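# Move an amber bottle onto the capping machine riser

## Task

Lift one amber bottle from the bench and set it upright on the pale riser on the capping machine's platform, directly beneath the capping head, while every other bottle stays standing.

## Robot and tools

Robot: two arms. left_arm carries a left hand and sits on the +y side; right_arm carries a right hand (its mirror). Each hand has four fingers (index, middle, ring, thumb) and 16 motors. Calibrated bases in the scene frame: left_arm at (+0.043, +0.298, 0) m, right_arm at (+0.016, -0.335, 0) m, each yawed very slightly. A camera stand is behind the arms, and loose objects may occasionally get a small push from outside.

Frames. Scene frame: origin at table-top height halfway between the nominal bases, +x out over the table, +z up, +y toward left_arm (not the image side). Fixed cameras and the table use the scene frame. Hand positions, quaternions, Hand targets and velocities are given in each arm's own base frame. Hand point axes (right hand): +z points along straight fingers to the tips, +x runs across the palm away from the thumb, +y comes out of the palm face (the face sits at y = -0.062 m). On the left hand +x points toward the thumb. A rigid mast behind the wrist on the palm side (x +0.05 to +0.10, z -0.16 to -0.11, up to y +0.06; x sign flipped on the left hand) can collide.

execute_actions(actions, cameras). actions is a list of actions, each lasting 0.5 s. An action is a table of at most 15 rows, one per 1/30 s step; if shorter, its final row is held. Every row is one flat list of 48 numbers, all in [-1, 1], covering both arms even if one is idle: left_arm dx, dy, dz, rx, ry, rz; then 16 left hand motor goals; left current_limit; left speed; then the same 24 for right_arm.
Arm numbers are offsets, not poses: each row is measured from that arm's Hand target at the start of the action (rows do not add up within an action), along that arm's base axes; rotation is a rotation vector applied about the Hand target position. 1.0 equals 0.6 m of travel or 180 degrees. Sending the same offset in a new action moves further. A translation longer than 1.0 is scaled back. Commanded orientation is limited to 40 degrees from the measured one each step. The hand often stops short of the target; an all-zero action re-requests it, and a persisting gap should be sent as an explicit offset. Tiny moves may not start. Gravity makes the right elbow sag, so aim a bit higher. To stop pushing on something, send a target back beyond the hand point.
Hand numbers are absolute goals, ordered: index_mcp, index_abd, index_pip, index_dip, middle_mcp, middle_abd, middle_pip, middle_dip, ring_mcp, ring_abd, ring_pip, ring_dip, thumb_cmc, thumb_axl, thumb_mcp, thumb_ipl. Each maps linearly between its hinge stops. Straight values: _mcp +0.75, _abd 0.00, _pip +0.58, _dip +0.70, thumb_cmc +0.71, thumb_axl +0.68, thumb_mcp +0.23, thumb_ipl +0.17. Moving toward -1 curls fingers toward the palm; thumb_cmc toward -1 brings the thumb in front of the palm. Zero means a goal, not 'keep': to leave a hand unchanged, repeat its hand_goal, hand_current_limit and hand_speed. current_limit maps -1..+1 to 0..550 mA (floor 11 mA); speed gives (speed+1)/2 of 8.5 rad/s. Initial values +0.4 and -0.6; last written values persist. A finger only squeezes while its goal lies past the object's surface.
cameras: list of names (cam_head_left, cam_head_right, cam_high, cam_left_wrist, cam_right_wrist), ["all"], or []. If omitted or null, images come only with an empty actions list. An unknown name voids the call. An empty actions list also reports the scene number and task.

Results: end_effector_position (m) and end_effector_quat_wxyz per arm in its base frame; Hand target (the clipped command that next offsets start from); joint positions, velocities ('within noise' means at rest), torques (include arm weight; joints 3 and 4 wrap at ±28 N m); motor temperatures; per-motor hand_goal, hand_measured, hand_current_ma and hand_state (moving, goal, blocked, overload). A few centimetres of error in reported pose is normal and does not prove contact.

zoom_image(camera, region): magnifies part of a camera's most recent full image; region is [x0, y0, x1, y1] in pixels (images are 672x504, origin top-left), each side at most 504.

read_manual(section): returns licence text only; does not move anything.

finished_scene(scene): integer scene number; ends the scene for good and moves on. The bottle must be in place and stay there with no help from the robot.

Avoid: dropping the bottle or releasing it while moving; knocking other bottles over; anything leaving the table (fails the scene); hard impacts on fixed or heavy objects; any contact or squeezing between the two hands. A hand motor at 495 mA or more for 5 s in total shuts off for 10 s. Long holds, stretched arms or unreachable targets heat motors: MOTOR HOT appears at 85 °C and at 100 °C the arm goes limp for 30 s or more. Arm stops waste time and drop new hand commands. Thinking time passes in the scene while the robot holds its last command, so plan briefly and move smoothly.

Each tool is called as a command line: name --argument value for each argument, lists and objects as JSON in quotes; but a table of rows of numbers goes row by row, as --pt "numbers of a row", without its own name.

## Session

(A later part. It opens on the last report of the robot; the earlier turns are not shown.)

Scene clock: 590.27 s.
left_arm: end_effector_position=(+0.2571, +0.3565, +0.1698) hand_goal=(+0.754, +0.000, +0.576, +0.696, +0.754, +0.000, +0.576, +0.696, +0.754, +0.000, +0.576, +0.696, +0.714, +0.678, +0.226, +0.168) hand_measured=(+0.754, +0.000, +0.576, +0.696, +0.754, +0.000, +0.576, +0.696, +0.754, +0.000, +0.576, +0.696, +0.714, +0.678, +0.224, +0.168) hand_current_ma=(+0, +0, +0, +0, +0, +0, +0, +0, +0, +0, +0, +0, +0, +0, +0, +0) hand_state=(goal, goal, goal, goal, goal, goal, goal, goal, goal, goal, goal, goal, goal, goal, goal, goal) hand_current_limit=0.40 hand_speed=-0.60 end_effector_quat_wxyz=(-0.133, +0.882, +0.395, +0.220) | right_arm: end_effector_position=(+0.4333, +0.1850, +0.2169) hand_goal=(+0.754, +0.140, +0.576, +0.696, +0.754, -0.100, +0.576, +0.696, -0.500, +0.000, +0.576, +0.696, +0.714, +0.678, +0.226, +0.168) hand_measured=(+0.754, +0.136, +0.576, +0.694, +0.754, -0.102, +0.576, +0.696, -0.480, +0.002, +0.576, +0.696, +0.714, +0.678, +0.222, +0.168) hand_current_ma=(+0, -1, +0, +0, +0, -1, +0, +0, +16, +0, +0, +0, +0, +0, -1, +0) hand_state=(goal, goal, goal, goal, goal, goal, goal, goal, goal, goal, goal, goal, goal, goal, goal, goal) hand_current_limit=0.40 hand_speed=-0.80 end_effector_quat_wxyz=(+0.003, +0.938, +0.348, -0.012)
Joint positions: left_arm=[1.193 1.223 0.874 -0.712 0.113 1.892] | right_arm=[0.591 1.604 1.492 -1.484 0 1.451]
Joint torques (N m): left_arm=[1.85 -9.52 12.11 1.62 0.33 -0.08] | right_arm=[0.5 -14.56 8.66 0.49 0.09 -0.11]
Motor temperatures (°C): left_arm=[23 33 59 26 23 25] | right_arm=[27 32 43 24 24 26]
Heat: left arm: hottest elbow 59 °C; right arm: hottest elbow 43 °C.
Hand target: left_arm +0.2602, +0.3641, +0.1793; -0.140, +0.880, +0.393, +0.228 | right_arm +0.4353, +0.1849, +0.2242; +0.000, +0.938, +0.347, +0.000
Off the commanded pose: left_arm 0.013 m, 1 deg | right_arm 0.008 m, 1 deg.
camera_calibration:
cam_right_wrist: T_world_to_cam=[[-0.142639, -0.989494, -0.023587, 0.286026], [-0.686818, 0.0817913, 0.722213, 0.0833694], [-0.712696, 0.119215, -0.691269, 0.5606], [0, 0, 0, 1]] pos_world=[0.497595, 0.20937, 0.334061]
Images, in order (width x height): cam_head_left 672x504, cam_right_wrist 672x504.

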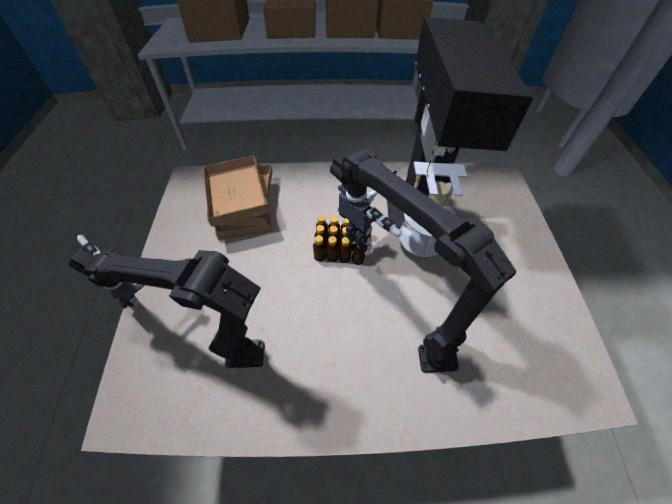

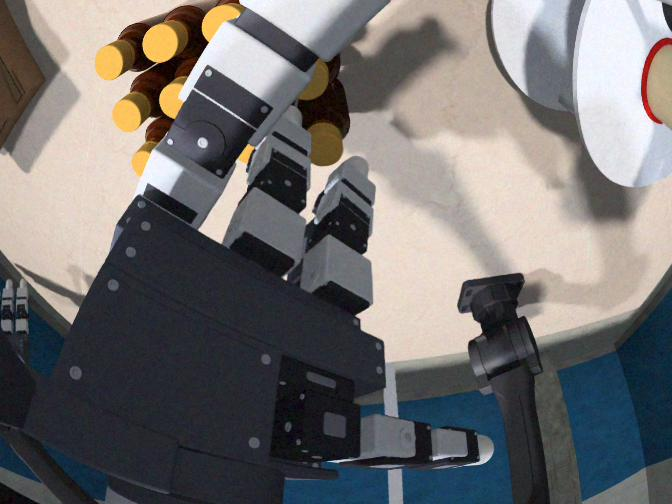

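execute_actions --actions '[[[0,0,0,0,0,0,0.754,0,0.576,0.696,0.754,0,0.576,0.696,0.754,0,0.576,0.696,0.714,0.678,0.226,0.168,0.4,-0.6,0.004,0.001,0,0,0,0,0.754,0.0,0.576,0.696,0.754,-0.1,0.576,0.696,-0.5,0,0.576,0.696,0.714,0.678,0.226,0.168,0.3,-0.85]]]' --cameras '["cam_right_wrist","cam_head_left"]'

zoom_image --camera "cam_right_wrist" --region '[240, 30, 400, 200]'

zoom_image --camera "cam_head_left" --region '[310, 190, 400, 280]'

Scene clock: 615.53 s.
left_arm: end_effector_position=(+0.2571, +0.3565, +0.1698) hand_goal=(+0.754, +0.000, +0.576, +0.696, +0.754, +0.000, +0.576, +0.696, +0.754, +0.000, +0.576, +0.696, +0.714, +0.678, +0.226, +0.168) hand_measured=(+0.754, +0.000, +0.576, +0.696, +0.754, +0.000, +0.576, +0.696, +0.754, +0.000, +0.576, +0.696, +0.714, +0.678, +0.224, +0.168) hand_current_ma=(+0, +0, +0, +0, +0, +0, +0, +0, +0, +0, +0, +0, +0, +0, +0, +0) hand_state=(goal, goal, goal, goal, goal, goal, goal, goal, goal, goal, goal, goal, goal, goal, goal, goal) hand_current_limit=0.40 hand_speed=-0.60 end_effector_quat_wxyz=(-0.133, +0.882, +0.395, +0.220) | right_arm: end_effector_position=(+0.4333, +0.1850, +0.2169) hand_goal=(+0.754, +0.000, +0.576, +0.696, +0.754, -0.100, +0.576, +0.696, -0.500, +0.000, +0.576, +0.696, +0.714, +0.678, +0.226, +0.168) hand_measured=(+0.754, +0.016, +0.576, +0.694, +0.754, -0.110, +0.576, +0.696, -0.480, +0.002, +0.576, +0.696, +0.714, +0.678, +0.222, +0.168) hand_current_ma=(+0, +9, +0, +0, +0, -4, +0, +0, +16, +0, +0, +0, +0, +0, -1, +0) hand_state=(goal, goal, goal, goal, goal, goal, goal, goal, goal, goal, goal, goal, goal, goal, goal, goal) hand_current_limit=0.30 hand_speed=-0.85 end_effector_quat_wxyz=(+0.003, +0.938, +0.348, -0.012)
Joint positions: left_arm=[1.193 1.223 0.874 -0.712 0.113 1.892] | right_arm=[0.591 1.604 1.492 -1.484 0 1.451]
Joint torques (N m): left_arm=[1.85 -9.47 12.12 1.61 0.33 -0.08] | right_arm=[0.5 -14.1 9.21 0.46 0.08 -0.13]
Motor temperatures (°C): left_arm=[23 33 59 26 23 25] | right_arm=[27 33 42 24 24 26]
Heat: left arm: hottest elbow 59 °C; right arm: hottest elbow 42 °C.
Hand target: left_arm +0.2602, +0.3641, +0.1793; -0.140, +0.880, +0.393, +0.228 | right_arm +0.4377, +0.1855, +0.2242; +0.000, +0.938, +0.347, +0.000
Off the commanded pose: left_arm 0.013 m, 1 deg | right_arm 0.009 m, 1 deg.
camera_calibration:
cam_right_wrist: T_world_to_cam=[[-0.142639, -0.989494, -0.023587, 0.286026], [-0.686818, 0.0817913, 0.722213, 0.0833694], [-0.712696, 0.119215, -0.691269, 0.5606], [0, 0, 0, 1]] pos_world=[0.497595, 0.20937, 0.334061]
Images, in order (width x height): cam_head_left 672x504, cam_right_wrist 672x504.

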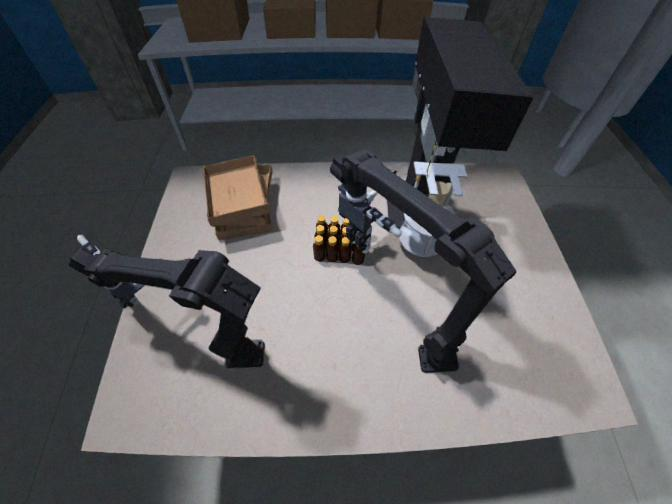

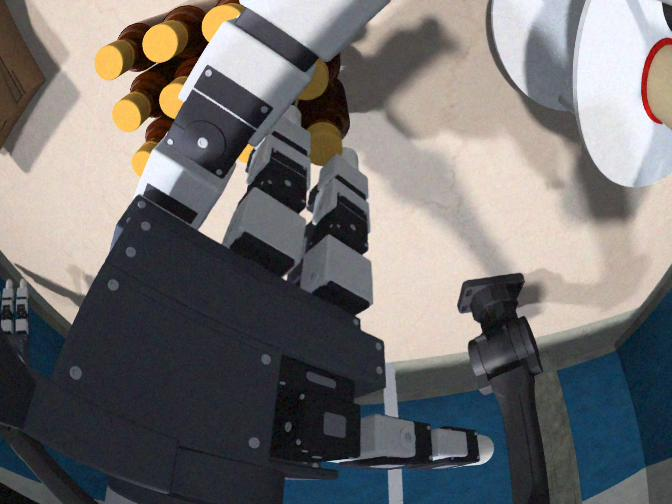

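Scaled by 2.965 from the camera's 672x504 image, which has a finer 960x720 frame.

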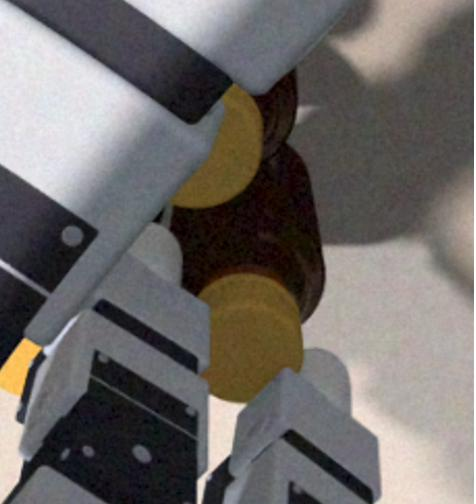

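Scaled by 5.600 from the camera's 672x504 image, which has a finer 960x720 frame.

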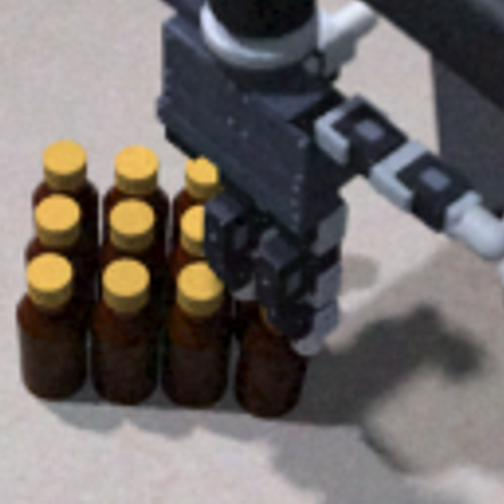

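execute_actions --actions '[[[0,0,0,0,0,0,0.754,0,0.576,0.696,0.754,0,0.576,0.696,0.754,0,0.576,0.696,0.714,0.678,0.226,0.168,0.4,-0.6,0,0,0.02,0,0,0,0.754,0.1,0.576,0.696,0.754,-0.13,0.576,0.696,-0.5,0,0.576,0.696,0.714,0.678,0.226,0.168,0.4,-0.8]],[[0,0,0,0,0,0,0.754,0,0.576,0.696,0.754,0,0.576,0.696,0.754,0,0.576,0.696,0.714,0.678,0.226,0.168,0.4,-0.6,0,0,0.01,0,0,0,0.754,0.1,0.576,0.696,0.754,-0.13,0.576,0.696,-0.5,0,0.576,0.696,0.714,0.678,0.226,0.168,0.4,-0.8]]]' --cameras '["cam_right_wrist","cam_head_left"]'

zoom_image --camera "cam_right_wrist" --region '[240, 30, 400, 200]'

zoom_image --camera "cam_head_left" --region '[310, 190, 400, 280]'

Scene clock: 657.83 s.
left_arm: end_effector_position=(+0.2571, +0.3565, +0.1698) hand_goal=(+0.754, +0.000, +0.576, +0.696, +0.754, +0.000, +0.576, +0.696, +0.754, +0.000, +0.576, +0.696, +0.714, +0.678, +0.226, +0.168) hand_measured=(+0.754, +0.000, +0.576, +0.696, +0.754, +0.000, +0.576, +0.696, +0.754, +0.000, +0.576, +0.696, +0.714, +0.678, +0.224, +0.168) hand_current_ma=(+0, +0, +0, +0, +0, +0, +0, +0, +0, +0, +0, +0, +0, +0, +0, +0) hand_state=(goal, goal, goal, goal, goal, goal, goal, goal, goal, goal, goal, goal, goal, goal, goal, goal) hand_current_limit=0.40 hand_speed=-0.60 end_effector_quat_wxyz=(-0.133, +0.882, +0.395, +0.220) | right_arm: end_effector_position=(+0.4283, +0.1817, +0.2175) hand_goal=(+0.754, +0.100, +0.576, +0.696, +0.754, -0.130, +0.576, +0.696, -0.500, +0.000, +0.576, +0.696, +0.714, +0.678, +0.226, +0.168) hand_measured=(+0.754, +0.096, +0.576, +0.694, +0.754, -0.134, +0.576, +0.696, -0.480, +0.002, +0.576, +0.696, +0.714, +0.678, +0.222, +0.168) hand_current_ma=(+0, -1, +0, +0, +0, -1, +0, +0, +16, +0, +0, +0, +0, +0, -1, +0) hand_state=(goal, goal, goal, goal, goal, goal, goal, goal, goal, goal, goal, goal, goal, goal, goal, goal) hand_current_limit=0.40 hand_speed=-0.80 end_effector_quat_wxyz=(+0.006, +0.937, +0.348, -0.024)
Joint positions: left_arm=[1.193 1.223 0.874 -0.712 0.113 1.892] | right_arm=[0.591 1.604 1.492 -1.509 0 1.451]
Joint torques (N m): left_arm=[1.85 -9.47 12.11 1.63 0.33 -0.08] | right_arm=[0.44 -14.62 12.44 -0.34 0.09 -0.11]
Motor temperatures (°C): left_arm=[23 33 59 26 23 25] | right_arm=[27 33 42 24 24 26]
Heat: left arm: hottest elbow 59 °C; right arm: hottest elbow 42 °C.
Hand target: left_arm +0.2602, +0.3641, +0.1793; -0.140, +0.880, +0.393, +0.228 | right_arm +0.4378, +0.1855, +0.2422; +0.000, +0.938, +0.347, +0.000
Off the commanded pose: left_arm 0.013 m, 1 deg | right_arm 0.027 m, 3 deg.
camera_calibration:
cam_right_wrist: T_world_to_cam=[[-0.142938, -0.989705, -0.00725379, 0.278694], [-0.672078, 0.0916794, 0.734783, 0.0689701], [-0.726553, 0.109903, -0.678264, 0.562653], [0, 0, 0, 1]] pos_world=[0.494986, 0.207664, 0.33297]
Images, in order (width x height): cam_head_left 672x504, cam_right_wrist 672x504.

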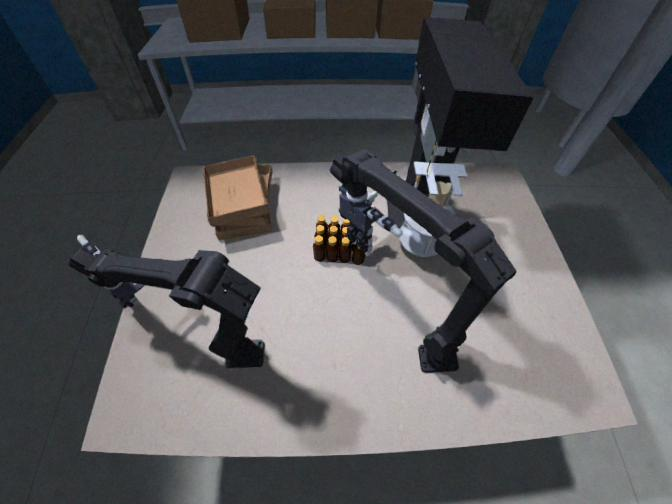

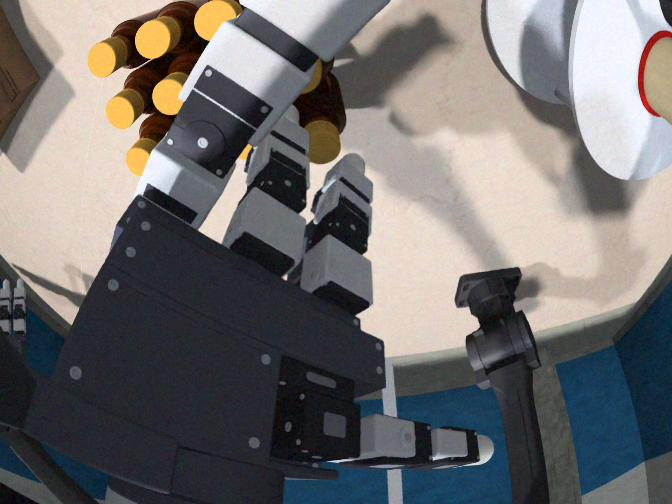

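Scaled by 2.965 from the camera's 672x504 image, which has a finer 960x720 frame.

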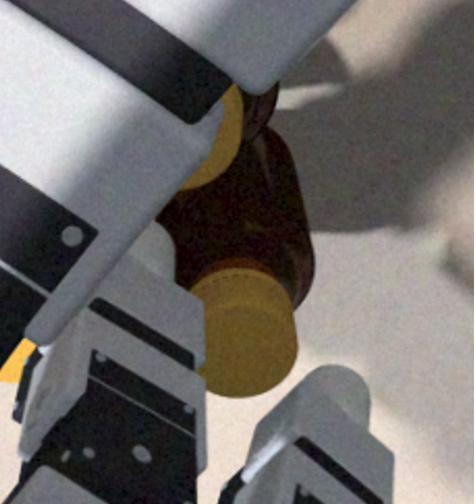

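Scaled by 5.600 from the camera's 672x504 image, which has a finer 960x720 frame.

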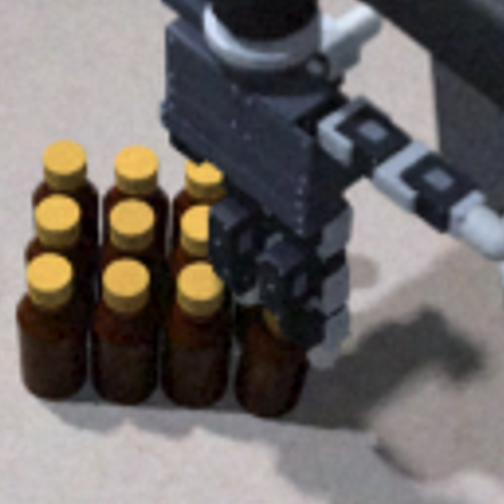

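execute_actions --actions '[[[0,0,0,0,0,0,0.754,0,0.576,0.696,0.754,0,0.576,0.696,0.754,0,0.576,0.696,0.714,0.678,0.226,0.168,0.4,-0.6,0,0,0.02,0.009,-0.014,0,0.754,0.1,0.576,0.696,0.754,-0.13,0.576,0.696,-0.5,0,0.576,0.696,0.714,0.678,0.226,0.168,0.4,-0.8]]]' --cameras '["cam_right_wrist","cam_head_left"]'

zoom_image --camera "cam_right_wrist" --region '[240, 30, 400, 200]'

zoom_image --camera "cam_head_left" --region '[310, 190, 400, 280]'

Scene clock: 676.33 s.
left_arm: end_effector_position=(+0.2571, +0.3565, +0.1698) hand_goal=(+0.754, +0.000, +0.576, +0.696, +0.754, +0.000, +0.576, +0.696, +0.754, +0.000, +0.576, +0.696, +0.714, +0.678, +0.226, +0.168) hand_measured=(+0.754, +0.000, +0.576, +0.696, +0.754, +0.000, +0.576, +0.696, +0.754, +0.000, +0.576, +0.696, +0.714, +0.678, +0.224, +0.168) hand_current_ma=(+0, +0, +0, +0, +0, +0, +0, +0, +0, +0, +0, +0, +0, +0, +0, +0) hand_state=(goal, goal, goal, goal, goal, goal, goal, goal, goal, goal, goal, goal, goal, goal, goal, goal) hand_current_limit=0.40 hand_speed=-0.60 end_effector_quat_wxyz=(-0.133, +0.882, +0.395, +0.220) | right_arm: end_effector_position=(+0.4274, +0.1811, +0.2288) hand_goal=(+0.754, +0.100, +0.576, +0.696, +0.754, -0.130, +0.576, +0.696, -0.500, +0.000, +0.576, +0.696, +0.714, +0.678, +0.226, +0.168) hand_measured=(+0.754, +0.096, +0.576, +0.694, +0.754, -0.134, +0.576, +0.696, -0.480, +0.002, +0.576, +0.696, +0.714, +0.678, +0.222, +0.168) hand_current_ma=(+0, -1, +0, +0, +0, -1, +0, +0, +16, +0, +0, +0, +0, +0, -1, +0) hand_state=(goal, goal, goal, goal, goal, goal, goal, goal, goal, goal, goal, goal, goal, goal, goal, goal) hand_current_limit=0.40 hand_speed=-0.80 end_effector_quat_wxyz=(+0.002, +0.938, +0.348, -0.009)
Joint positions: left_arm=[1.193 1.223 0.874 -0.712 0.113 1.892] | right_arm=[0.591 1.577 1.492 -1.503 0 1.451]
Joint torques (N m): left_arm=[1.85 -9.47 12.12 1.62 0.32 -0.08] | right_arm=[0.38 -15.03 11.85 0.5 0.12 -0.11]
Motor temperatures (°C): left_arm=[23 33 59 26 23 25] | right_arm=[27 33 44 24 24 26]
Heat: left arm: hottest elbow 59 °C; right arm: hottest elbow 44 °C.
Hand target: left_arm +0.2602, +0.3641, +0.1793; -0.140, +0.880, +0.393, +0.228 | right_arm +0.4378, +0.1855, +0.2543; -0.006, +0.937, +0.347, +0.025
Off the commanded pose: left_arm 0.013 m, 1 deg | right_arm 0.028 m, 4 deg.
camera_calibration:
cam_right_wrist: T_world_to_cam=[[-0.142516, -0.989377, -0.0286917, 0.282708], [-0.691041, 0.0787053, 0.718518, 0.0743026], [-0.708626, 0.122228, -0.694917, 0.563571], [0, 0, 0, 1]] pos_world=[0.490998, 0.204972, 0.346359]
Images, in order (width x height): cam_head_left 672x504, cam_right_wrist 672x504.

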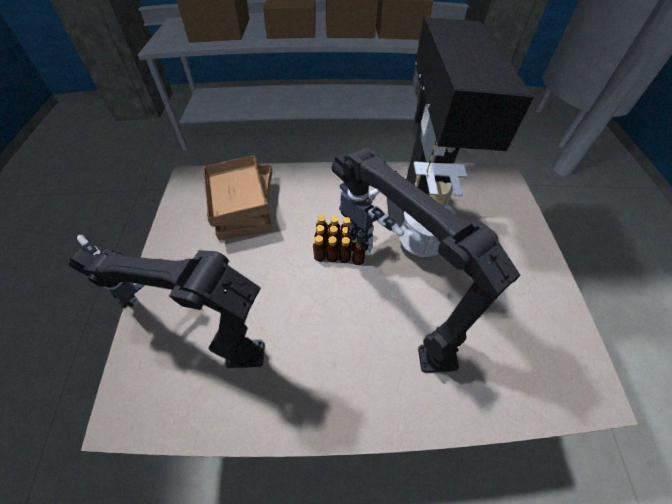

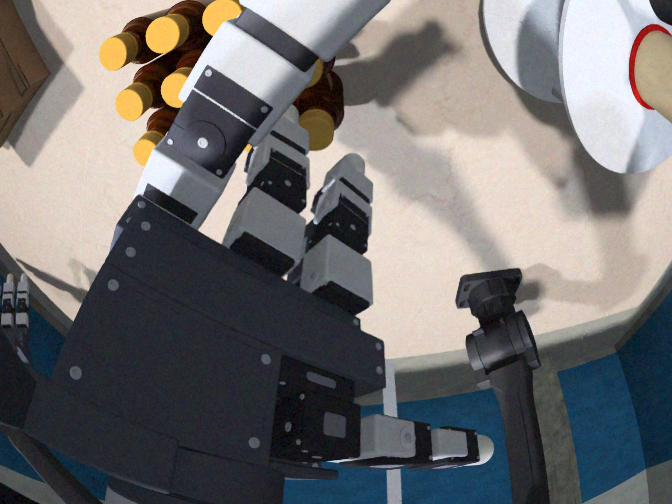

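Scaled by 2.965 from the camera's 672x504 image, which has a finer 960x720 frame.

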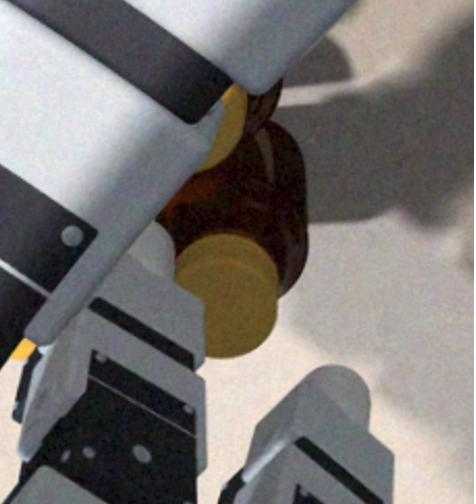

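Scaled by 5.600 from the camera's 672x504 image, which has a finer 960x720 frame.

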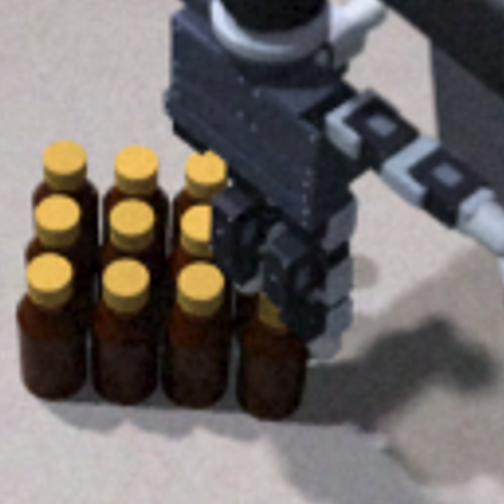

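execute_actions --actions '[[[0,0,0,0,0,0,0.754,0,0.576,0.696,0.754,0,0.576,0.696,0.754,0,0.576,0.696,0.714,0.678,0.226,0.168,0.4,-0.6,0.02,0.008,-0.01,-0.004,0.006,0,0.754,0.1,0.576,0.696,0.754,-0.13,0.576,0.696,-0.5,0,0.576,0.696,0.714,0.678,0.226,0.168,0.4,-0.8]]]' --cameras '["cam_right_wrist","cam_head_left"]'

zoom_image --camera "cam_right_wrist" --region '[240, 30, 400, 200]'

zoom_image --camera "cam_head_left" --region '[310, 190, 400, 280]'

Scene clock: 693.70 s.
left_arm: end_effector_position=(+0.2571, +0.3565, +0.1698) hand_goal=(+0.754, +0.000, +0.576, +0.696, +0.754, +0.000, +0.576, +0.696, +0.754, +0.000, +0.576, +0.696, +0.714, +0.678, +0.226, +0.168) hand_measured=(+0.754, +0.000, +0.576, +0.696, +0.754, +0.000, +0.576, +0.696, +0.754, +0.000, +0.576, +0.696, +0.714, +0.678, +0.224, +0.168) hand_current_ma=(+0, +0, +0, +0, +0, +0, +0, +0, +0, +0, +0, +0, +0, +0, +0, +0) hand_state=(goal, goal, goal, goal, goal, goal, goal, goal, goal, goal, goal, goal, goal, goal, goal, goal) hand_current_limit=0.40 hand_speed=-0.60 end_effector_quat_wxyz=(-0.133, +0.882, +0.395, +0.220) | right_arm: end_effector_position=(+0.4361, +0.1869, +0.2365) hand_goal=(+0.754, +0.100, +0.576, +0.696, +0.754, -0.130, +0.576, +0.696, -0.500, +0.000, +0.576, +0.696, +0.714, +0.678, +0.226, +0.168) hand_measured=(+0.754, +0.096, +0.576, +0.694, +0.754, -0.132, +0.576, +0.696, -0.480, +0.002, +0.576, +0.696, +0.714, +0.678, +0.222, +0.168) hand_current_ma=(+0, -1, +0, +0, +0, +0, +0, +0, +16, +0, +0, +0, +0, +0, -1, +0) hand_state=(goal, goal, goal, goal, goal, goal, goal, goal, goal, goal, goal, goal, goal, goal, goal, goal) hand_current_limit=0.40 hand_speed=-0.80 end_effector_quat_wxyz=(-0.001, +0.938, +0.348, +0.002)
Joint positions: left_arm=[1.193 1.223 0.874 -0.712 0.113 1.892] | right_arm=[0.591 1.588 1.526 -1.503 0 1.451]
Joint torques (N m): left_arm=[1.85 -9.47 12.12 1.61 0.33 -0.08] | right_arm=[0.15 -12.51 12.55 -0.06 0.12 -0.19]
Motor temperatures (°C): left_arm=[23 33 59 26 23 25] | right_arm=[27 32 45 24 24 26]
Heat: left arm: hottest elbow 59 °C; right arm: hottest elbow 45 °C.
Hand target: left_arm +0.2602, +0.3641, +0.1793; -0.140, +0.880, +0.393, +0.228 | right_arm +0.4497, +0.1903, +0.2481; -0.003, +0.938, +0.347, +0.014
Off the commanded pose: left_arm 0.013 m, 1 deg | right_arm 0.018 m, 1 deg.
camera_calibration:
cam_right_wrist: T_world_to_cam=[[-0.1418, -0.988903, -0.0443188, 0.293236], [-0.704759, 0.0694142, 0.706043, 0.0848501], [-0.695131, 0.131351, -0.706781, 0.569571], [0, 0, 0, 1]] pos_world=[0.497306, 0.209278, 0.35565]
Images, in order (width x height): cam_head_left 672x504, cam_right_wrist 672x504.

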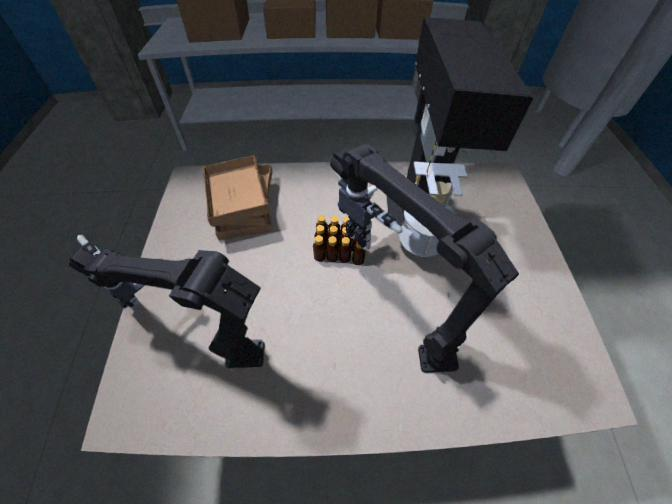

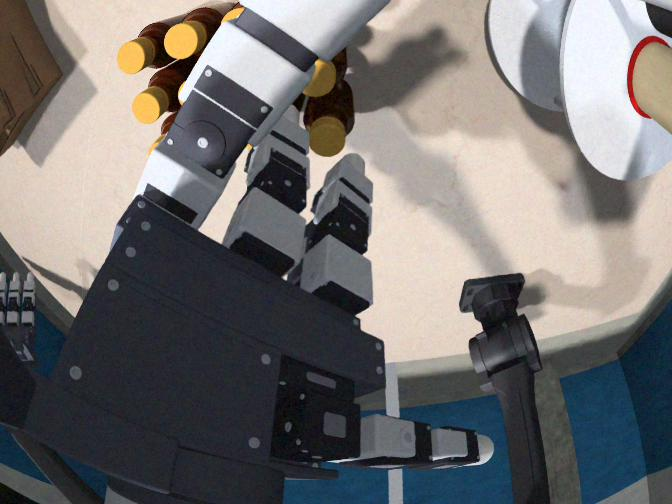

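Scaled by 2.965 from the camera's 672x504 image, which has a finer 960x720 frame.

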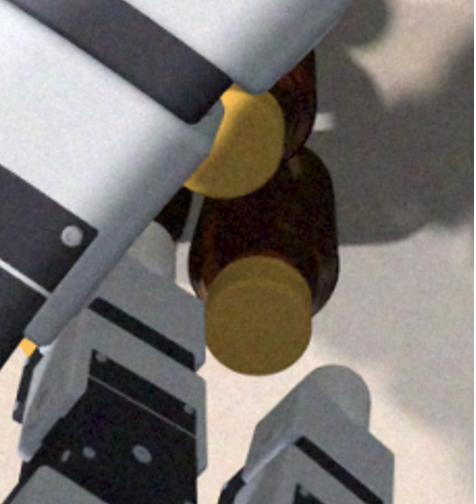

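Scaled by 5.600 from the camera's 672x504 image, which has a finer 960x720 frame.

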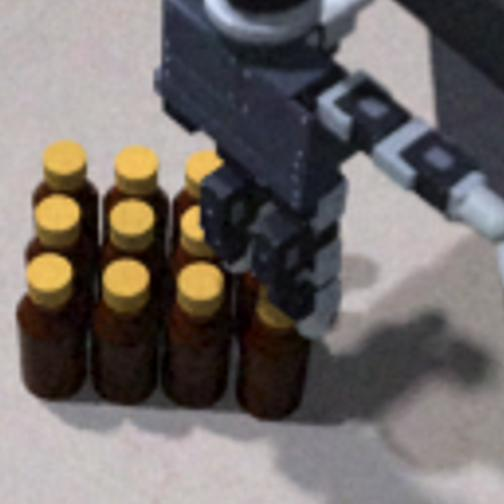

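execute_actions --actions '[[[0,0,0,0,0,0,0.754,0,0.576,0.696,0.754,0,0.576,0.696,0.754,0,0.576,0.696,0.714,0.678,0.226,0.168,0.4,-0.6,-0.005,-0.011,-0.02,0,0,0,0.754,0.1,0.576,0.696,0.754,-0.13,0.576,0.696,-0.5,0,0.576,0.696,0.714,0.678,0.226,0.168,0.4,-0.8]]]' --cameras '["cam_right_wrist","cam_head_left"]'

zoom_image --camera "cam_right_wrist" --region '[240, 30, 400, 200]'

Scene clock: 704.43 s.
left_arm: end_effector_position=(+0.2571, +0.3565, +0.1698) hand_goal=(+0.754, +0.000, +0.576, +0.696, +0.754, +0.000, +0.576, +0.696, +0.754, +0.000, +0.576, +0.696, +0.714, +0.678, +0.226, +0.168) hand_measured=(+0.754, +0.000, +0.576, +0.696, +0.754, +0.000, +0.576, +0.696, +0.754, +0.000, +0.576, +0.696, +0.714, +0.678, +0.224, +0.168) hand_current_ma=(+0, +0, +0, +0, +0, +0, +0, +0, +0, +0, +0, +0, +0, +0, +0, +0) hand_state=(goal, goal, goal, goal, goal, goal, goal, goal, goal, goal, goal, goal, goal, goal, goal, goal) hand_current_limit=0.40 hand_speed=-0.60 end_effector_quat_wxyz=(-0.133, +0.882, +0.395, +0.220) | right_arm: end_effector_position=(+0.4407, +0.1851, +0.2364) hand_goal=(+0.754, +0.100, +0.576, +0.696, +0.754, -0.130, +0.576, +0.696, -0.500, +0.000, +0.576, +0.696, +0.714, +0.678, +0.226, +0.168) hand_measured=(+0.754, +0.096, +0.576, +0.694, +0.754, -0.132, +0.576, +0.696, -0.480, +0.002, +0.576, +0.696, +0.714, +0.678, +0.222, +0.168) hand_current_ma=(+0, -1, +0, +0, +0, +0, +0, +0, +16, +0, +0, +0, +0, +0, -1, +0) hand_state=(goal, goal, goal, goal, goal, goal, goal, goal, goal, goal, goal, goal, goal, goal, goal, goal) hand_current_limit=0.40 hand_speed=-0.80 end_effector_quat_wxyz=(-0.002, +0.938, +0.347, +0.008)
Joint positions: left_arm=[1.193 1.223 0.874 -0.712 0.113 1.892] | right_arm=[0.582 1.588 1.526 -1.492 0 1.444]
Joint torques (N m): left_arm=[1.85 -9.41 12.11 1.63 0.33 -0.07] | right_arm=[0.09 -13.27 8.73 0.72 0.1 -0.2]
Motor temperatures (°C): left_arm=[23 33 60 26 23 25] | right_arm=[27 32 44 24 24 26]
Heat: left arm: hottest elbow 60 °C; right arm: hottest elbow 44 °C.
Hand target: left_arm +0.2602, +0.3641, +0.1793; -0.140, +0.880, +0.393, +0.228 | right_arm +0.4467, +0.1837, +0.2361; -0.003, +0.938, +0.347, +0.014
Off the commanded pose: left_arm 0.013 m, 1 deg | right_arm 0.006 m, 1 deg.
camera_calibration:
cam_right_wrist: T_world_to_cam=[[-0.142084, -0.988483, -0.0520921, 0.294016], [-0.711671, 0.0654341, 0.699459, 0.0937093], [-0.687995, 0.136454, -0.712771, 0.570275], [0, 0, 0, 1]] pos_world=[0.500811, 0.206682, 0.356246]
Images, in order (width x height): cam_head_left 672x504, cam_right_wrist 672x504.

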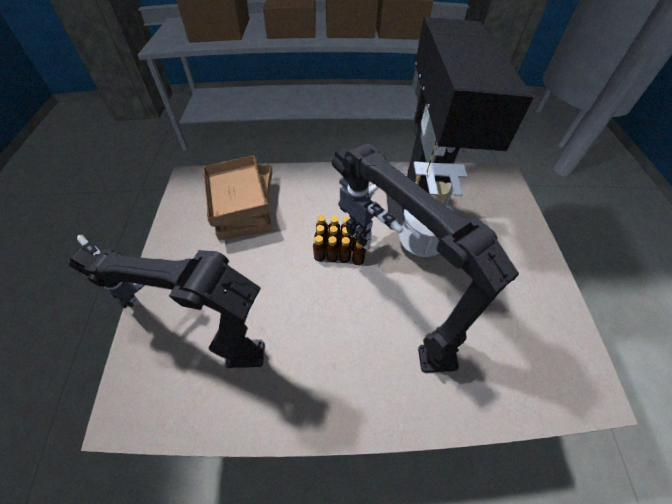

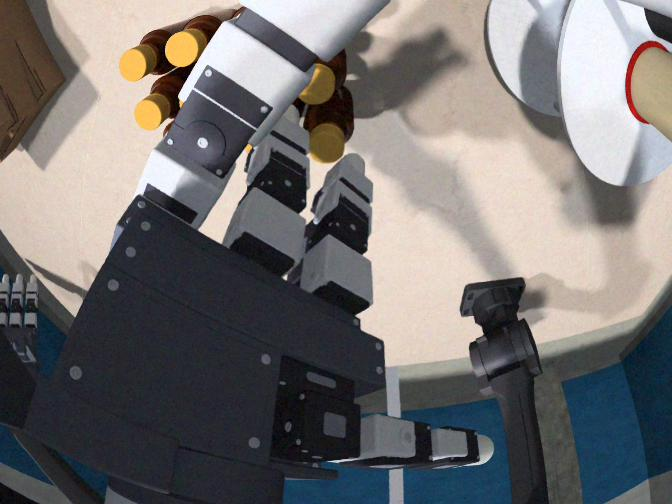

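Scaled by 2.965 from the camera's 672x504 image, which has a finer 960x720 frame.

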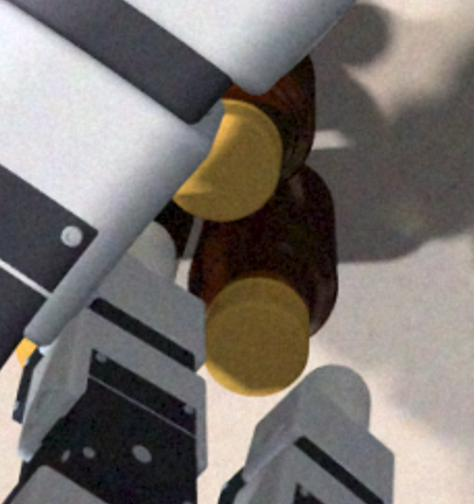

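execute_actions --actions '[[[0,0,0,0,0,0,0.754,0,0.576,0.696,0.754,0,0.576,0.696,0.754,0,0.576,0.696,0.714,0.678,0.226,0.168,0.4,-0.6,-0.01,-0.006,-0.022,0,0,0,0.754,0.1,0.576,0.696,0.754,-0.13,0.576,0.696,-0.5,0,0.576,0.696,0.714,0.678,0.226,0.168,0.4,-0.8]]]' --cameras '["cam_right_wrist","cam_head_left"]'

zoom_image --camera "cam_right_wrist" --region '[240, 30, 400, 200]'

Scene clock: 716.63 s.
left_arm: end_effector_position=(+0.2571, +0.3565, +0.1698) hand_goal=(+0.754, +0.000, +0.576, +0.696, +0.754, +0.000, +0.576, +0.696, +0.754, +0.000, +0.576, +0.696, +0.714, +0.678, +0.226, +0.168) hand_measured=(+0.754, +0.000, +0.576, +0.696, +0.754, +0.000, +0.576, +0.696, +0.754, +0.000, +0.576, +0.696, +0.714, +0.678, +0.224, +0.168) hand_current_ma=(+0, +0, +0, +0, +0, +0, +0, +0, +0, +0, +0, +0, +0, +0, +0, +0) hand_state=(goal, goal, goal, goal, goal, goal, goal, goal, goal, goal, goal, goal, goal, goal, goal, goal) hand_current_limit=0.40 hand_speed=-0.60 end_effector_quat_wxyz=(-0.133, +0.882, +0.395, +0.220) | right_arm: end_effector_position=(+0.4365, +0.1824, +0.2171) hand_goal=(+0.754, +0.100, +0.576, +0.696, +0.754, -0.130, +0.576, +0.696, -0.500, +0.000, +0.576, +0.696, +0.714, +0.678, +0.226, +0.168) hand_measured=(+0.754, +0.098, +0.576, +0.694, +0.754, -0.132, +0.576, +0.696, -0.480, +0.002, +0.576, +0.696, +0.714, +0.678, +0.222, +0.168) hand_current_ma=(+0, +0, +0, +0, +0, +0, +0, +0, +16, +0, +0, +0, +0, +0, -1, +0) hand_state=(goal, goal, goal, goal, goal, goal, goal, goal, goal, goal, goal, goal, goal, goal, goal, goal) hand_current_limit=0.40 hand_speed=-0.80 end_effector_quat_wxyz=(+0.000, +0.938, +0.347, +0.002)
Joint positions: left_arm=[1.193 1.223 0.874 -0.712 0.113 1.892] | right_arm=[0.582 1.588 1.474 -1.454 0 1.444]
Joint torques (N m): left_arm=[1.85 -9.47 12.11 1.61 0.33 -0.08] | right_arm=[0.09 -14.04 8.49 0.75 0.11 -0.18]
Motor temperatures (°C): left_arm=[23 33 60 26 23 25] | right_arm=[27 32 44 24 24 26]
Heat: left arm: hottest elbow 60 °C; right arm: hottest elbow 44 °C.
Hand target: left_arm +0.2602, +0.3641, +0.1793; -0.140, +0.880, +0.393, +0.228 | right_arm +0.4407, +0.1801, +0.2230; -0.003, +0.938, +0.347, +0.014
Off the commanded pose: left_arm 0.013 m, 1 deg | right_arm 0.008 m, 1 deg.
camera_calibration:
cam_right_wrist: T_world_to_cam=[[-0.142633, -0.988831, -0.0432246, 0.288039], [-0.703831, 0.0706248, 0.706848, 0.098372], [-0.695901, 0.131242, -0.706043, 0.556955], [0, 0, 0, 1]] pos_world=[0.497906, 0.204778, 0.336151]
Images, in order (width x height): cam_head_left 672x504, cam_right_wrist 672x504.

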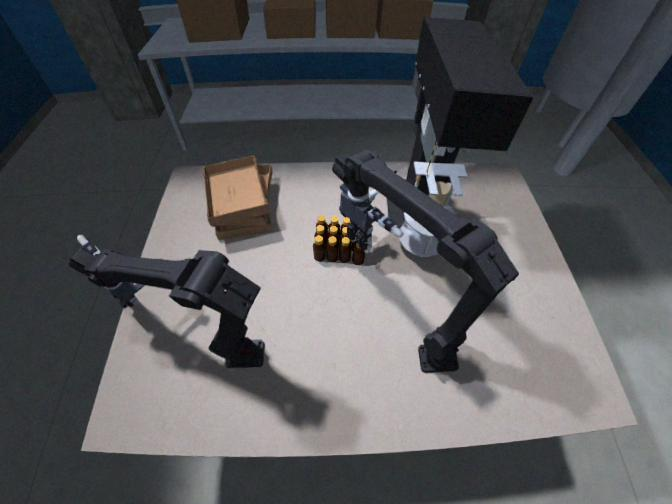

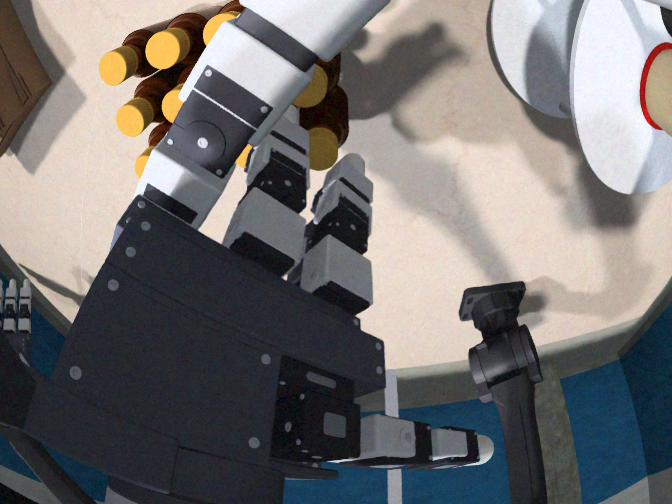

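Scaled by 2.965 from the camera's 672x504 image, which has a finer 960x720 frame.

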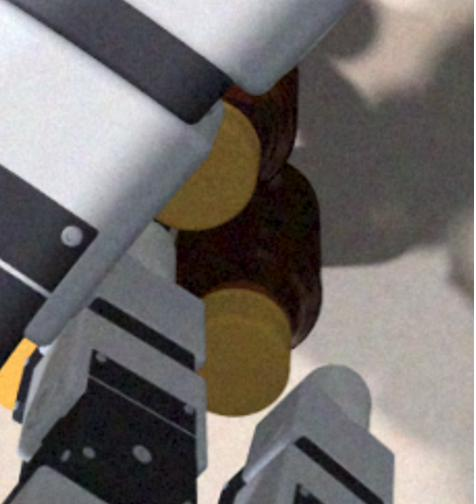

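execute_actions --actions '[[[0,0,0,0,0,0,0.754,0,0.576,0.696,0.754,0,0.576,0.696,0.754,0,0.576,0.696,0.714,0.678,0.226,0.168,0.4,-0.6,0,0.003,0.033,0.009,-0.014,0,0.754,0.1,0.576,0.696,0.754,-0.13,0.576,0.696,-0.5,0,0.576,0.696,0.714,0.678,0.226,0.168,0.4,-0.8]]]' --cameras '["cam_right_wrist","cam_head_left"]'

zoom_image --camera "cam_right_wrist" --region '[240, 30, 400, 200]'

Scene clock: 740.67 s.
left_arm: end_effector_position=(+0.2571, +0.3565, +0.1698) hand_goal=(+0.754, +0.000, +0.576, +0.696, +0.754, +0.000, +0.576, +0.696, +0.754, +0.000, +0.576, +0.696, +0.714, +0.678, +0.226, +0.168) hand_measured=(+0.754, +0.000, +0.576, +0.696, +0.754, +0.000, +0.576, +0.696, +0.754, +0.000, +0.576, +0.696, +0.714, +0.678, +0.224, +0.168) hand_current_ma=(+0, +0, +0, +0, +0, +0, +0, +0, +0, +0, +0, +0, +0, +0, +0, +0) hand_state=(goal, goal, goal, goal, goal, goal, goal, goal, goal, goal, goal, goal, goal, goal, goal, goal) hand_current_limit=0.40 hand_speed=-0.60 end_effector_quat_wxyz=(-0.133, +0.882, +0.395, +0.220) | right_arm: end_effector_position=(+0.4359, +0.1820, +0.2282) hand_goal=(+0.754, +0.100, +0.576, +0.696, +0.754, -0.130, +0.576, +0.696, -0.500, +0.000, +0.576, +0.696, +0.714, +0.678, +0.226, +0.168) hand_measured=(+0.754, +0.098, +0.576, +0.694, +0.754, -0.132, +0.576, +0.696, -0.480, +0.002, +0.576, +0.696, +0.714, +0.678, +0.222, +0.168) hand_current_ma=(+0, +0, +0, +0, +0, +0, +0, +0, +16, +0, +0, +0, +0, +0, -1, +0) hand_state=(goal, goal, goal, goal, goal, goal, goal, goal, goal, goal, goal, goal, goal, goal, goal, goal) hand_current_limit=0.40 hand_speed=-0.80 end_effector_quat_wxyz=(-0.004, +0.938, +0.347, +0.017)
Joint positions: left_arm=[1.193 1.223 0.874 -0.712 0.113 1.892] | right_arm=[0.582 1.563 1.474 -1.447 0 1.444]
Joint torques (N m): left_arm=[1.79 -9.52 12.12 1.61 0.33 -0.08] | right_arm=[0.5 -15.27 9.4 0.72 0.11 -0.15]
Motor temperatures (°C): left_arm=[23 33 60 26 23 25] | right_arm=[27 32 43 24 24 26]
Heat: left arm: hottest elbow 60 °C; right arm: hottest elbow 43 °C.
Hand target: left_arm +0.2602, +0.3641, +0.1793; -0.140, +0.880, +0.393, +0.228 | right_arm +0.4407, +0.1819, +0.2429; -0.009, +0.937, +0.347, +0.040
Off the commanded pose: left_arm 0.013 m, 1 deg | right_arm 0.015 m, 3 deg.
camera_calibration:
cam_right_wrist: T_world_to_cam=[[-0.141206, -0.987897, -0.0641968, 0.292024], [-0.72231, 0.0584643, 0.689093, 0.104491], [-0.677, 0.143674, -0.721823, 0.557472], [0, 0, 0, 1]] pos_world=[0.494118, 0.202286, 0.349139]
Images, in order (width x height): cam_head_left 672x504, cam_right_wrist 672x504.

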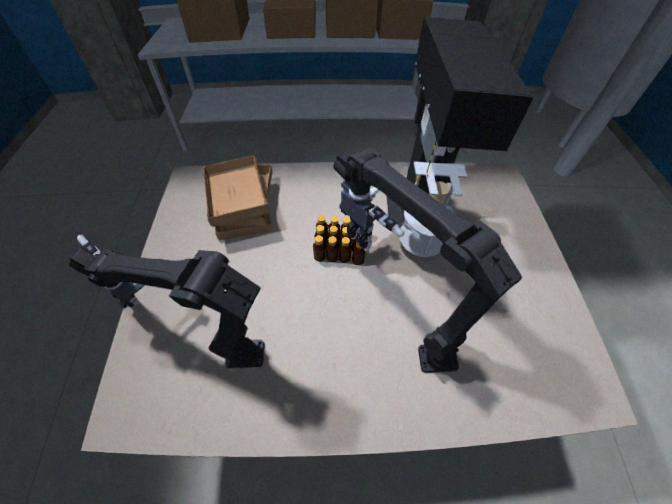

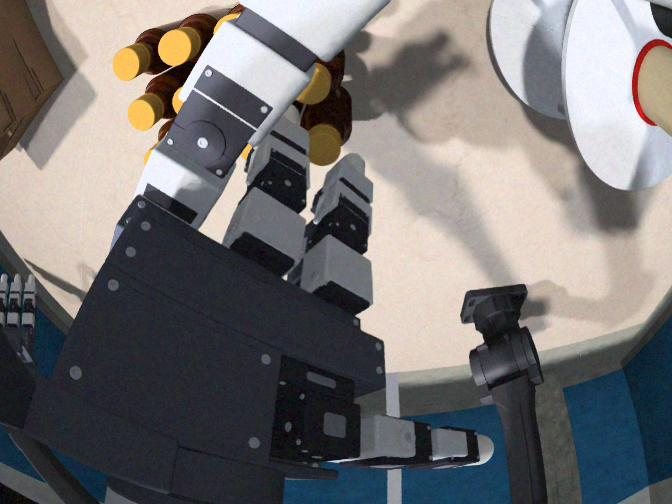

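Scaled by 2.965 from the camera's 672x504 image, which has a finer 960x720 frame.

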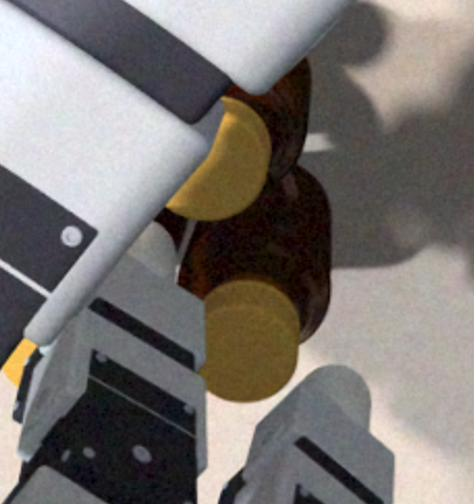

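execute_actions --actions '[[[0,0,0,0,0,0,0.754,0,0.576,0.696,0.754,0,0.576,0.696,0.754,0,0.576,0.696,0.714,0.678,0.226,0.168,0.4,-0.6,0,0,0,0,0,0,0.754,-0.2,0.576,0.696,0.754,0.2,0.576,0.696,-0.5,0,0.576,0.696,0.714,0.678,0.226,0.168,0.7,-0.85]]]' --cameras '["cam_right_wrist","cam_head_left"]'

zoom_image --camera "cam_right_wrist" --region '[240, 30, 400, 200]'

zoom_image --camera "cam_head_left" --region '[310, 190, 400, 280]'

Scene clock: 749.57 s.
left_arm: end_effector_position=(+0.2571, +0.3565, +0.1698) hand_goal=(+0.754, +0.000, +0.576, +0.696, +0.754, +0.000, +0.576, +0.696, +0.754, +0.000, +0.576, +0.696, +0.714, +0.678, +0.226, +0.168) hand_measured=(+0.754, +0.000, +0.576, +0.696, +0.754, +0.000, +0.576, +0.696, +0.754, +0.000, +0.576, +0.696, +0.714, +0.678, +0.224, +0.168) hand_current_ma=(+0, +0, +0, +0, +0, +0, +0, +0, +0, +0, +0, +0, +0, +0, +0, +0) hand_state=(goal, goal, goal, goal, goal, goal, goal, goal, goal, goal, goal, goal, goal, goal, goal, goal) hand_current_limit=0.40 hand_speed=-0.60 end_effector_quat_wxyz=(-0.133, +0.882, +0.395, +0.220) | right_arm: end_effector_position=(+0.4359, +0.1820, +0.2282) hand_goal=(+0.754, -0.200, +0.576, +0.696, +0.754, +0.200, +0.576, +0.696, -0.500, +0.000, +0.576, +0.696, +0.714, +0.678, +0.226, +0.168) hand_measured=(+0.754, +0.004, +0.576, +0.694, +0.754, -0.018, +0.576, +0.696, -0.480, +0.002, +0.576, +0.696, +0.714, +0.678, +0.222, +0.168) hand_current_ma=(+0, +468, +0, +0, +0, -467, +0, +0, +16, +0, +0, +0, +0, +0, -1, +0) hand_state=(goal, blocked, goal, goal, goal, blocked, goal, goal, goal, goal, goal, goal, goal, goal, goal, goal) hand_current_limit=0.70 hand_speed=-0.85 end_effector_quat_wxyz=(-0.004, +0.938, +0.347, +0.017)
Joint positions: left_arm=[1.193 1.223 0.874 -0.712 0.113 1.892] | right_arm=[0.582 1.563 1.474 -1.447 0 1.444]
Joint torques (N m): left_arm=[1.85 -9.47 12.11 1.62 0.33 -0.08] | right_arm=[0.32 -14.86 9.4 0.76 0.11 -0.15]
Motor temperatures (°C): left_arm=[23 33 60 26 23 25] | right_arm=[27 32 43 24 24 26]
Heat: left arm: hottest elbow 60 °C; right arm: hottest elbow 43 °C.
Hand target: left_arm +0.2602, +0.3641, +0.1793; -0.140, +0.880, +0.393, +0.228 | right_arm +0.4407, +0.1819, +0.2429; -0.009, +0.937, +0.347, +0.040
Off the commanded pose: left_arm 0.013 m, 1 deg | right_arm 0.015 m, 3 deg.
camera_calibration:
cam_right_wrist: T_world_to_cam=[[-0.141206, -0.987897, -0.0641968, 0.292024], [-0.72231, 0.0584643, 0.689093, 0.104491], [-0.677, 0.143674, -0.721823, 0.557472], [0, 0, 0, 1]] pos_world=[0.494118, 0.202286, 0.349139]
Images, in order (width x height): cam_head_left 672x504, cam_right_wrist 672x504.

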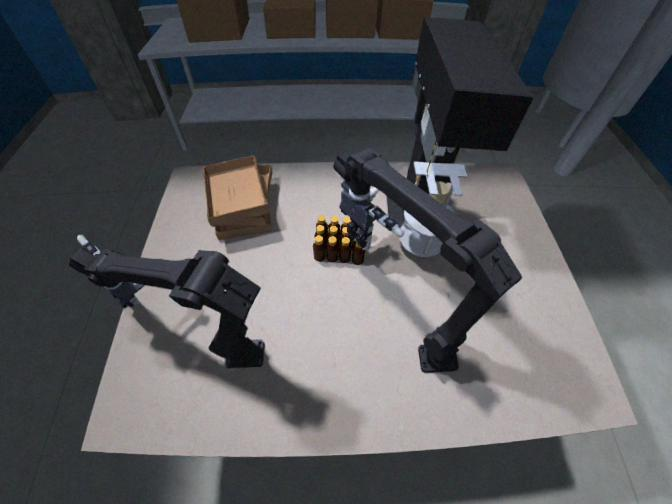

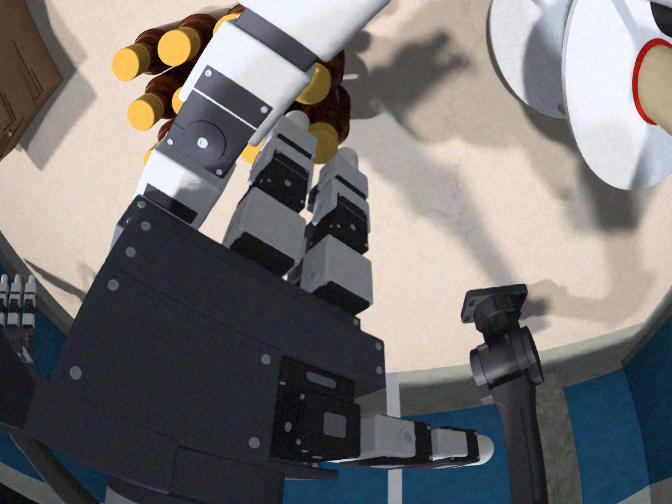

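Scaled by 2.965 from the camera's 672x504 image, which has a finer 960x720 frame.

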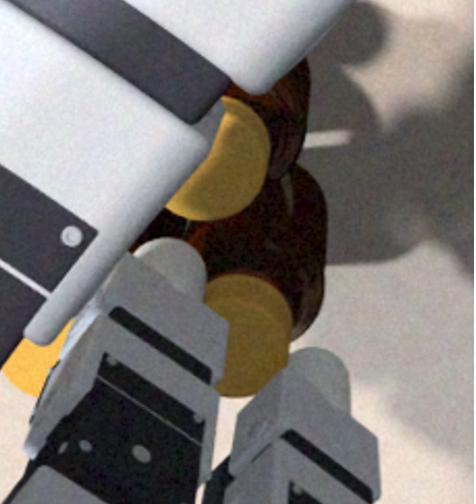

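Scaled by 5.600 from the camera's 672x504 image, which has a finer 960x720 frame.

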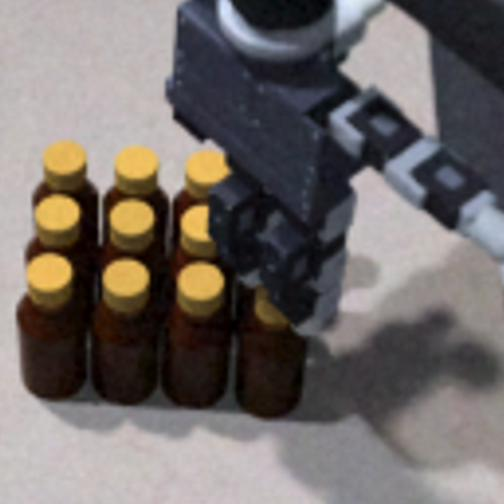

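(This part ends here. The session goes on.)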